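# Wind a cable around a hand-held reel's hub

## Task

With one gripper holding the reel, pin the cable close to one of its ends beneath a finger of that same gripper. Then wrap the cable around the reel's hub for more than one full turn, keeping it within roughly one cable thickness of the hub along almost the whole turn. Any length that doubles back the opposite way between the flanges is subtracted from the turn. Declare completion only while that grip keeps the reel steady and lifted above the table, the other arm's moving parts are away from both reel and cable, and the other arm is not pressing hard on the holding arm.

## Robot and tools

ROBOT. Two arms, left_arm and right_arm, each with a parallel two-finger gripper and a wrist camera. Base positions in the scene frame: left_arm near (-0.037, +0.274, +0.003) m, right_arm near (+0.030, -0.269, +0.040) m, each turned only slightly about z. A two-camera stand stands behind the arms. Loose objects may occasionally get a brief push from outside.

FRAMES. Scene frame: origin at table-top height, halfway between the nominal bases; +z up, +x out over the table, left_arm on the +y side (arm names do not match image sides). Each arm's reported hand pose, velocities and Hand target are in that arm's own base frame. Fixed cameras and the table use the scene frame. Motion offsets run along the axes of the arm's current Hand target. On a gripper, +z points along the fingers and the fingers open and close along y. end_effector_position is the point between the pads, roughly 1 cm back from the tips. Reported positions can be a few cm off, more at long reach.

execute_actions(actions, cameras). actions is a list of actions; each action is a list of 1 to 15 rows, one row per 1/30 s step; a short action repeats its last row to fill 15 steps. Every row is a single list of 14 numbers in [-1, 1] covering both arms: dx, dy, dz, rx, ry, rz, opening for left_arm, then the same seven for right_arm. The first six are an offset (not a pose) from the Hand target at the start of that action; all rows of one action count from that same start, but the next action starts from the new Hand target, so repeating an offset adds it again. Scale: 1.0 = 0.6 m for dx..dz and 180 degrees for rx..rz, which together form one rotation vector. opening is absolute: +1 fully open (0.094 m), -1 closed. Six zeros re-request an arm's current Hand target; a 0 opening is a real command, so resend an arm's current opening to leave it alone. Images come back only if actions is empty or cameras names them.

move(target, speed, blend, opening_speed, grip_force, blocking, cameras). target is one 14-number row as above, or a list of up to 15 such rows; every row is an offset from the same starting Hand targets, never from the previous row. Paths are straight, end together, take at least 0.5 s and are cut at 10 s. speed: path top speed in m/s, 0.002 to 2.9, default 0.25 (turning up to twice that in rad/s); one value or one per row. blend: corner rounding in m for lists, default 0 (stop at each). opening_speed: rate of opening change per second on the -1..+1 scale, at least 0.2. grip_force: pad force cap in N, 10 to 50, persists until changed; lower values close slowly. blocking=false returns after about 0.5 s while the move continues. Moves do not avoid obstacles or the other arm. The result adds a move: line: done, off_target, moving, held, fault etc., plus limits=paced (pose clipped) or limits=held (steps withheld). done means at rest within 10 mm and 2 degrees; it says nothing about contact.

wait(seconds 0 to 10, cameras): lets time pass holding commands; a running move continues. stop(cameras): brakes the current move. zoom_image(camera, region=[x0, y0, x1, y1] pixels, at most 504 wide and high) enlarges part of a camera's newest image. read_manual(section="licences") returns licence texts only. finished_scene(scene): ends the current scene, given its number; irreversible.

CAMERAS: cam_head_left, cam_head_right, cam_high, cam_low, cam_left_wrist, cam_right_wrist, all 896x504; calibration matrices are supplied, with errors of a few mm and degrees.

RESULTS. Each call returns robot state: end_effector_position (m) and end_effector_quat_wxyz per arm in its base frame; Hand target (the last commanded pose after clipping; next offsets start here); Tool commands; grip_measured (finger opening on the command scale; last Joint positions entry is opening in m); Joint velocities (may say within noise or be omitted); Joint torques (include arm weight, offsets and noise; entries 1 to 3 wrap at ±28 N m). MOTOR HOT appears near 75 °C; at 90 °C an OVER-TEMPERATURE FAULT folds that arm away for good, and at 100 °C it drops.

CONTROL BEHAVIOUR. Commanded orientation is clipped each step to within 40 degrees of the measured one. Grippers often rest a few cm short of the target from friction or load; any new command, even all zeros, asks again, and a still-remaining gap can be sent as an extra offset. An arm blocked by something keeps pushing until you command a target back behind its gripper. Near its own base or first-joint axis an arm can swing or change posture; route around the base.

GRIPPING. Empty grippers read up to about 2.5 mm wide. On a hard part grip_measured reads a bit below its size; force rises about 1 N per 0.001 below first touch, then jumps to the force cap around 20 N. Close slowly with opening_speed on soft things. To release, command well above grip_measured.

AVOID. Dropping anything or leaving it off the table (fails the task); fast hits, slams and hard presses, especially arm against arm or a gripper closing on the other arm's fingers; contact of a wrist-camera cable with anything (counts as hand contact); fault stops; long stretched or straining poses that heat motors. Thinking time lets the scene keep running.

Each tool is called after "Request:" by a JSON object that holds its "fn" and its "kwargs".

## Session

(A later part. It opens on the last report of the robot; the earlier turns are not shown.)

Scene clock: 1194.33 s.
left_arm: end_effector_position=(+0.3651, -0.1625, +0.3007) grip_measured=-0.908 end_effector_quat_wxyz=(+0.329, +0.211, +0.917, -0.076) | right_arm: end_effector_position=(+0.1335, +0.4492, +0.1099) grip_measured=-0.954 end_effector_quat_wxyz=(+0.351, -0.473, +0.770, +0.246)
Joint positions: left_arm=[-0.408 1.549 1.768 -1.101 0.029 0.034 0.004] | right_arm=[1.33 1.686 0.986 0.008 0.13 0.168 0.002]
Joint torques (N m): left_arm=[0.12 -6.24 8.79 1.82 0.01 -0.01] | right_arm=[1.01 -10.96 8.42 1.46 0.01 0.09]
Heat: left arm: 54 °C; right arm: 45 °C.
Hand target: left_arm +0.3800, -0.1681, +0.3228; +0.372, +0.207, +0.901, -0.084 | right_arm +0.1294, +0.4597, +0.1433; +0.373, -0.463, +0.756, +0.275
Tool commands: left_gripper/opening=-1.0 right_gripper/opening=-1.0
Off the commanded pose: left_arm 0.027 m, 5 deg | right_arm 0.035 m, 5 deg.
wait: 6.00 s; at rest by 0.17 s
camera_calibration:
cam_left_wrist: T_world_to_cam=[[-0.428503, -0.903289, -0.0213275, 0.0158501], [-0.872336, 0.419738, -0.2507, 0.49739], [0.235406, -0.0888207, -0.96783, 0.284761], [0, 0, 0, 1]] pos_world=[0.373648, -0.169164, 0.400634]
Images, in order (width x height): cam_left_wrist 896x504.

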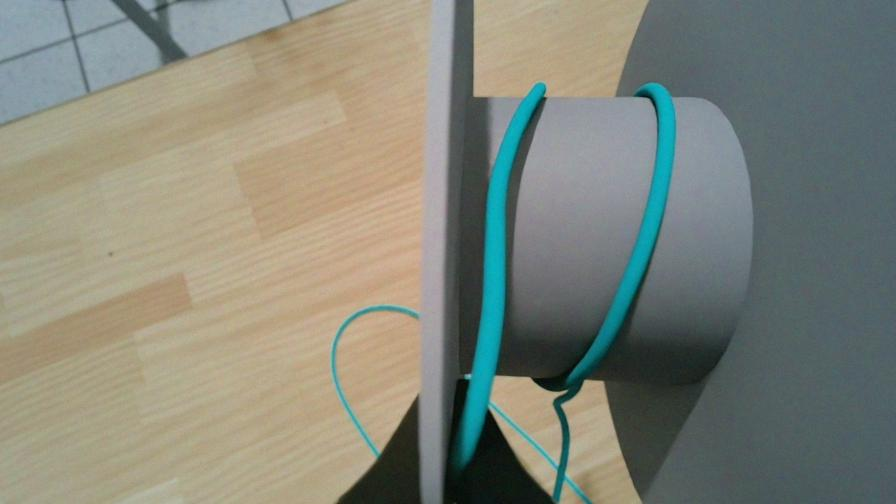

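Request:
{"fn": "move", "kwargs": {"target": [0,0,0,0,0,0,-1,0.0365,-0.0533,0.0287,0,0,0,-1], "speed": 0.05}}

Request:
{"fn": "move", "kwargs": {"target": [0,0,0,0,0,0,-1,0,0,0,0,0,0,-0.5], "opening_speed": 0.3, "cameras": ["cam_left_wrist","cam_low","cam_head_left","cam_right_wrist"]}}

Request:
{"fn": "zoom_image", "kwargs": {"camera": "cam_low", "region": [450, 160, 600, 310]}}

Scene clock: 1201.47 s.
left_arm: end_effector_position=(+0.3658, -0.1627, +0.3012) grip_measured=-0.908 end_effector_quat_wxyz=(+0.331, +0.211, +0.917, -0.077) | right_arm: end_effector_position=(+0.1561, +0.4446, +0.1081) grip_measured=-0.954 end_effector_quat_wxyz=(+0.365, -0.462, +0.764, +0.264)
Joint positions: left_arm=[-0.408 1.549 1.768 -1.098 0.029 0.034 0.004] | right_arm=[1.258 1.686 0.933 0.114 0.069 0.134 0.002]
Joint torques (N m): left_arm=[0.13 -6.22 8.81 1.79 0.01 -0.01] | right_arm=[-0.42 -7.24 5.85 1.78 -0.17 -0.06]
Heat: left arm: 54 °C; right arm: 45 °C.
Hand target: left_arm +0.3801, -0.1682, +0.3229; +0.372, +0.207, +0.901, -0.084 | right_arm +0.1572, +0.4484, +0.1132; +0.372, -0.463, +0.756, +0.275
Off the commanded pose: left_arm 0.026 m, 5 deg | right_arm 0.007 m, 2 deg.
move: off_target (left_arm)

Scene clock: 1203.33 s.
left_arm: end_effector_position=(+0.3658, -0.1627, +0.3012) grip_measured=-0.908 end_effector_quat_wxyz=(+0.331, +0.211, +0.917, -0.077) | right_arm: end_effector_position=(+0.1560, +0.4449, +0.1084) grip_measured=-0.501 end_effector_quat_wxyz=(+0.365, -0.463, +0.763, +0.265)
Joint positions: left_arm=[-0.408 1.549 1.768 -1.098 0.029 0.034 0.004] | right_arm=[1.258 1.686 0.933 0.116 0.069 0.133 0.023]
Joint torques (N m): left_arm=[0.13 -6.22 8.81 1.79 0.01 -0.01] | right_arm=[-0.39 -7.16 5.9 1.82 -0.2 -0.1]
Heat: left arm: 54 °C; right arm: 45 °C.
Hand target: left_arm +0.3801, -0.1681, +0.3229; +0.372, +0.207, +0.901, -0.084 | right_arm +0.1572, +0.4484, +0.1132; +0.372, -0.463, +0.756, +0.275
Off the commanded pose: left_arm 0.027 m, 5 deg | right_arm 0.006 m, 2 deg.
move: off_target (left_arm)
camera_calibration:
cam_left_wrist: T_world_to_cam=[[-0.428462, -0.903304, -0.0214949, 0.0159495], [-0.871512, 0.419427, -0.254062, 0.498815], [0.238511, -0.0901228, -0.966949, 0.283524], [0, 0, 0, 1]] pos_world=[0.373934, -0.169258, 0.401226]
cam_right_wrist: T_world_to_cam=[[0.903109, -0.419026, -0.0938715, 0.0571523], [-0.40976, -0.775559, -0.480213, 0.498329], [0.128419, 0.47215, -0.872114, -0.0442849], [0, 0, 0, 1]] pos_world=[0.158268, 0.431341, 0.206048]
Images, in order (width x height): cam_head_left 896x504, cam_low 896x504, cam_left_wrist 896x504, cam_right_wrist 896x504.

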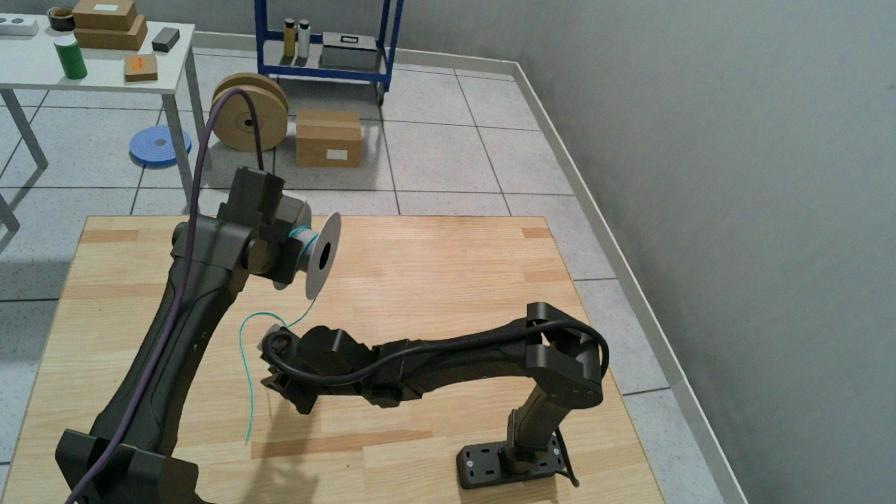

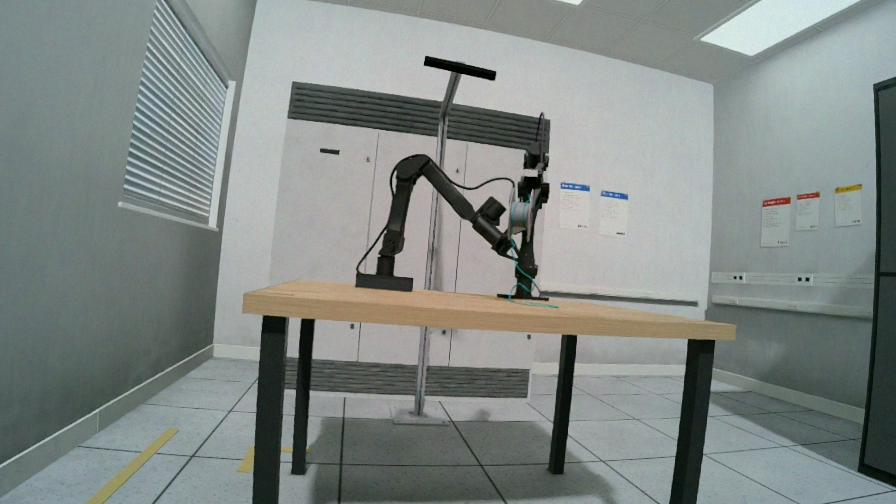

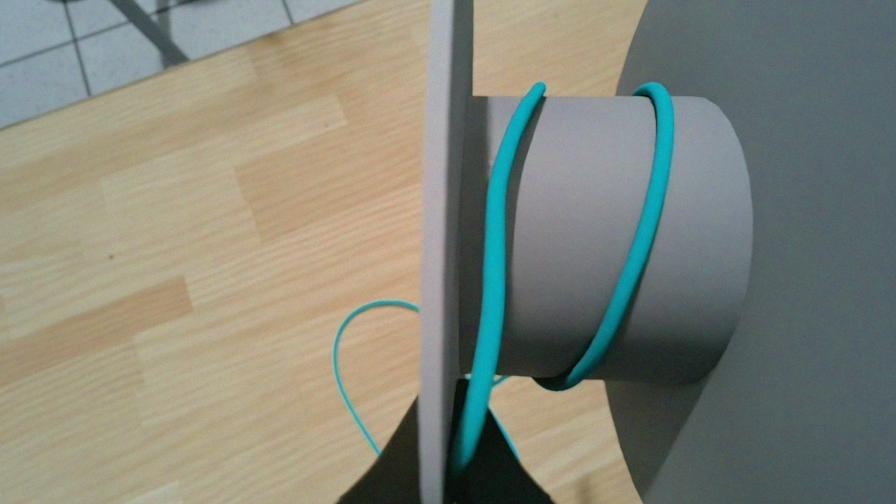

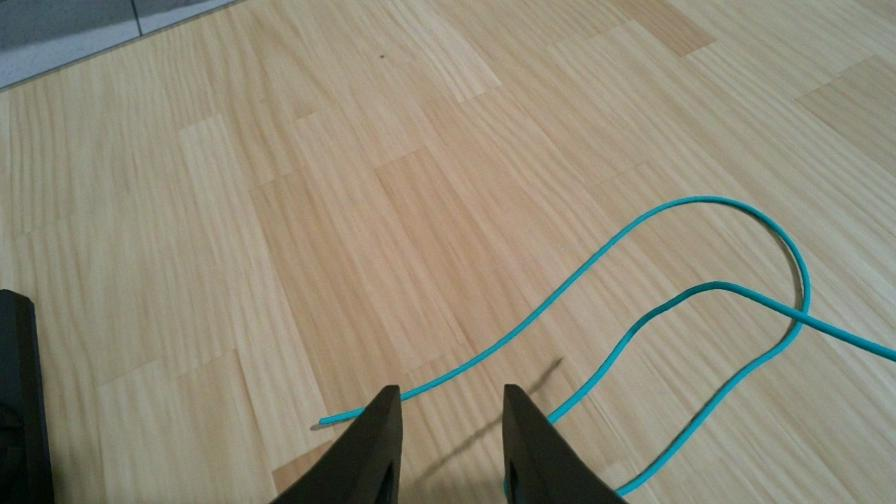

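Scaled by 3.360 from the camera's 896x504 image, which has a finer 1280x720 frame.

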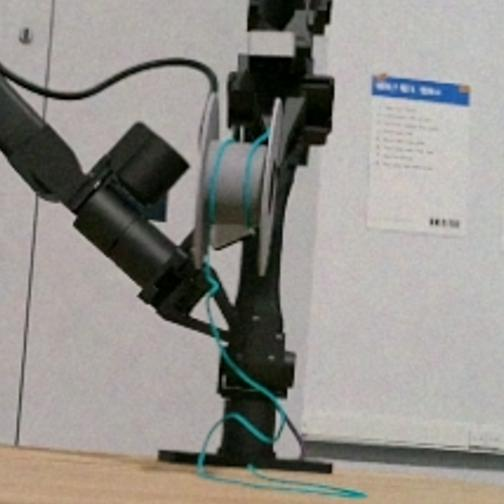

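Request:
{"fn": "move", "kwargs": {"target": [0,0,0,0,0,0,-1,0,0,-0.2,0,0,0,-0.5], "speed": 0.08, "cameras": ["cam_left_wrist","cam_high","cam_head_left","cam_right_wrist","cam_low"]}}

Request:
{"fn": "zoom_image", "kwargs": {"camera": "cam_low", "region": [450, 160, 600, 310]}}

Request:
{"fn": "zoom_image", "kwargs": {"camera": "cam_high", "region": [340, 90, 520, 230]}}

Scene clock: 1208.57 s.
left_arm: end_effector_position=(+0.3658, -0.1627, +0.3012) grip_measured=-0.908 end_effector_quat_wxyz=(+0.331, +0.211, +0.917, -0.077) | right_arm: end_effector_position=(+0.1219, +0.3578, +0.1722) grip_measured=-0.501 end_effector_quat_wxyz=(+0.362, -0.469, +0.761, +0.266)
Joint positions: left_arm=[-0.408 1.549 1.768 -1.098 0.029 0.034 0.004] | right_arm=[1.273 1.219 0.801 -0.223 0.069 0.133 0.023]
Joint torques (N m): left_arm=[0.13 -6.2 8.81 1.79 0.01 -0.01] | right_arm=[0.72 -6.08 6.17 1.55 0.08 0.09]
Heat: left arm: 55 °C; right arm: 45 °C.
Hand target: left_arm +0.3801, -0.1681, +0.3229; +0.372, +0.207, +0.901, -0.084 | right_arm +0.1202, +0.3572, +0.1816; +0.372, -0.463, +0.756, +0.275
Off the commanded pose: left_arm 0.027 m, 5 deg | right_arm 0.010 m, 2 deg.
move: off_target (left_arm)
camera_calibration:
cam_left_wrist: T_world_to_cam=[[-0.428462, -0.903304, -0.0214949, 0.0159495], [-0.871512, 0.419427, -0.254062, 0.498815], [0.238511, -0.0901228, -0.966949, 0.283524], [0, 0, 0, 1]] pos_world=[0.373934, -0.169258, 0.401226]
cam_right_wrist: T_world_to_cam=[[0.909093, -0.405996, -0.0933677, 0.0519788], [-0.398836, -0.783463, -0.476566, 0.448352], [0.120334, 0.470482, -0.874166, 0.058723], [0, 0, 0, 1]] pos_world=[0.124499, 0.344742, 0.269856]
Images, in order (width x height): cam_head_left 896x504, cam_high 896x504, cam_low 896x504, cam_left_wrist 896x504, cam_right_wrist 896x504.

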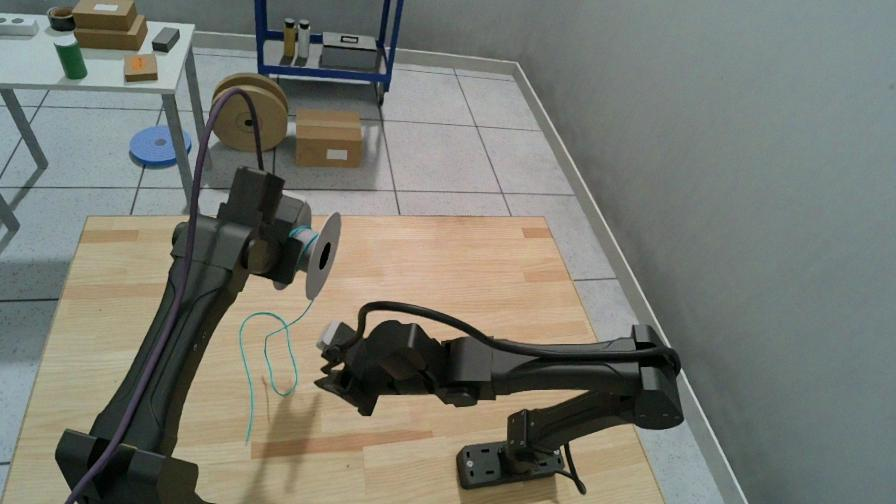

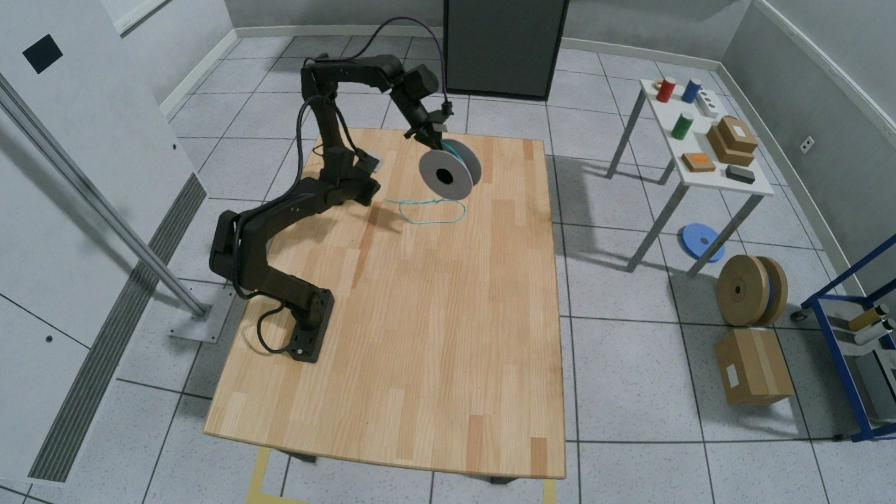

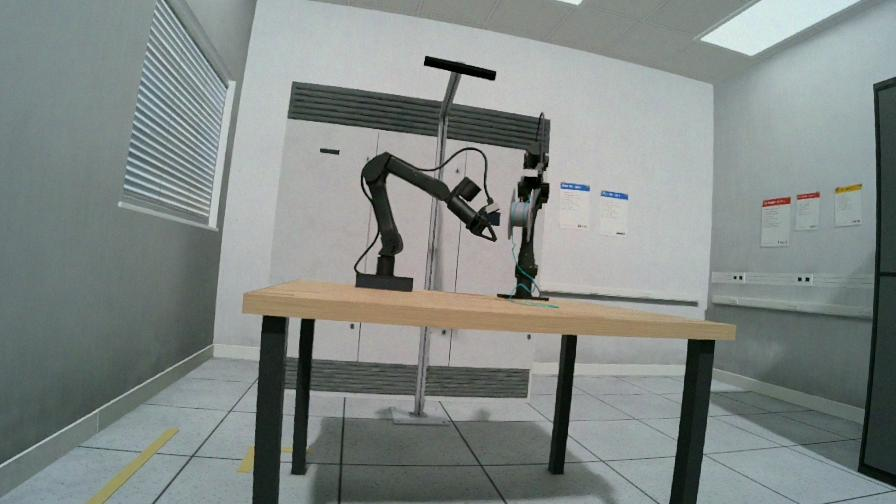

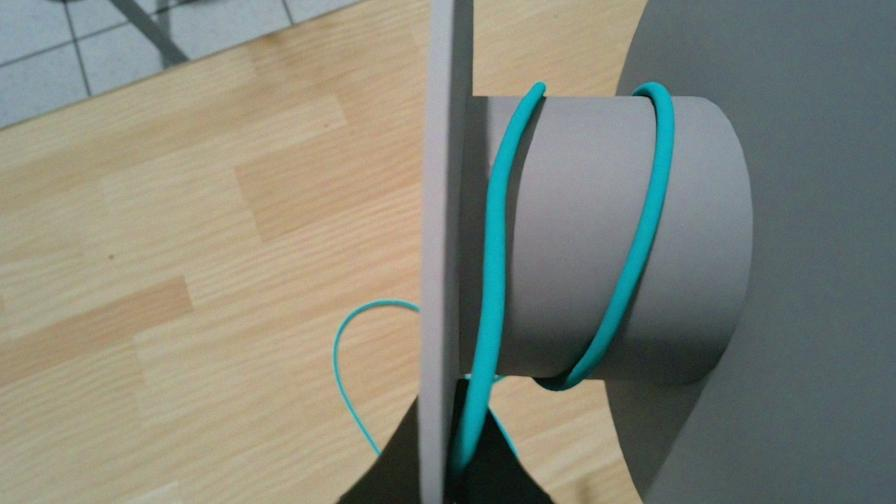

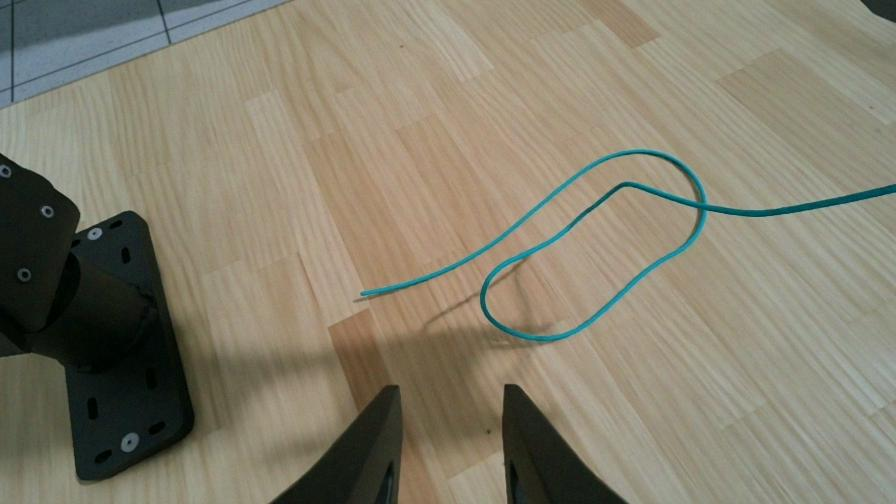

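Scaled by 3.360 from the camera's 896x504 image, which has a finer 1280x720 frame.

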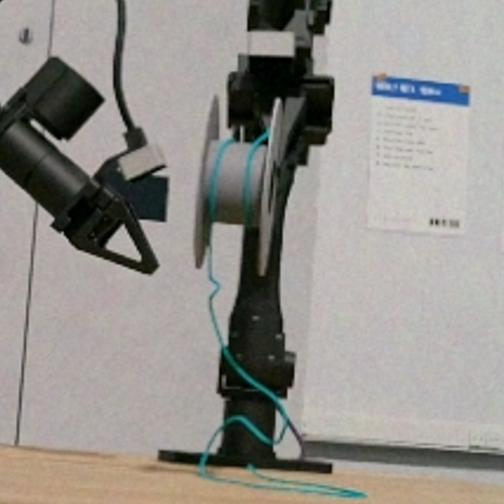

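Scaled by 2.800 from the camera's 896x504 image, which has a finer 1280x720 frame.

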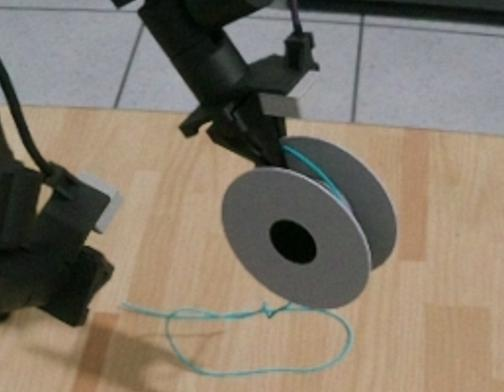

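Request:
{"fn": "move", "kwargs": {"target": [0,0,0,0,0,0,-1,-0.05,0,-0.2,0,0,0,-0.5], "speed": 0.12, "cameras": ["cam_left_wrist","cam_head_left"]}}

Request:
{"fn": "zoom_image", "kwargs": {"camera": "cam_left_wrist", "region": [400, 20, 800, 504]}}

Scene clock: 1214.33 s.
left_arm: end_effector_position=(+0.3658, -0.1627, +0.3012) grip_measured=-0.908 end_effector_quat_wxyz=(+0.331, +0.211, +0.917, -0.077) | right_arm: end_effector_position=(+0.0914, +0.2800, +0.2582) grip_measured=-0.501 end_effector_quat_wxyz=(+0.356, -0.473, +0.762, +0.264)
Joint positions: left_arm=[-0.408 1.549 1.768 -1.098 0.029 0.034 0.004] | right_arm=[1.307 0.911 1.009 -0.754 0.09 0.151 0.023]
Joint torques (N m): left_arm=[0.13 -6.22 8.81 1.79 0.01 -0.01] | right_arm=[0.68 -2.28 8.34 1.45 0.17 0.11]
Heat: left arm: 55 °C; right arm: 45 °C.
Hand target: left_arm +0.3801, -0.1681, +0.3229; +0.372, +0.207, +0.901, -0.084 | right_arm +0.0920, +0.2807, +0.2749; +0.372, -0.463, +0.756, +0.275
Off the commanded pose: left_arm 0.027 m, 5 deg | right_arm 0.017 m, 3 deg.
move: off_target (left_arm, right_arm)
camera_calibration:
cam_left_wrist: T_world_to_cam=[[-0.428462, -0.903304, -0.0214949, 0.0159495], [-0.871512, 0.419427, -0.254062, 0.498815], [0.238511, -0.0901228, -0.966949, 0.283524], [0, 0, 0, 1]] pos_world=[0.373934, -0.169258, 0.401226]
Images, in order (width x height): cam_head_left 896x504, cam_left_wrist 896x504.

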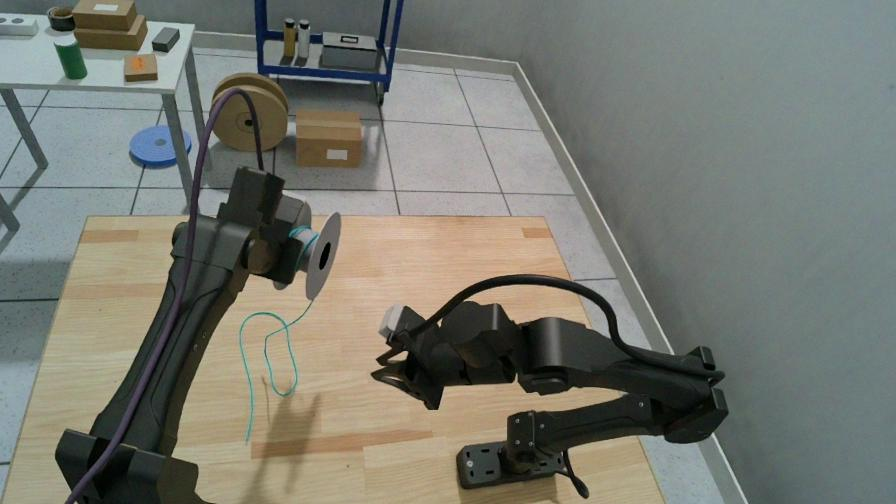

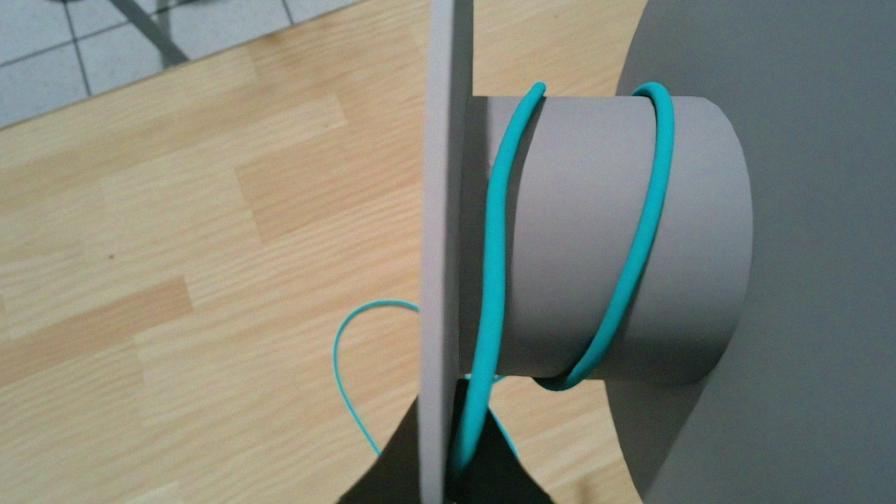

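Scaled by 1.041 from the camera's 896x504 image, which has a finer 1280x720 frame.

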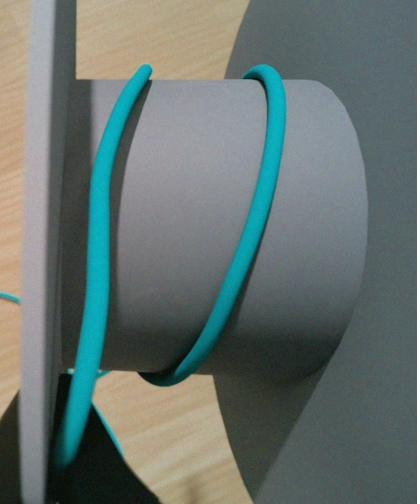

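Request:
{"fn": "finished_scene", "kwargs": {"scene": 2}}

The scene is finished: the task was done.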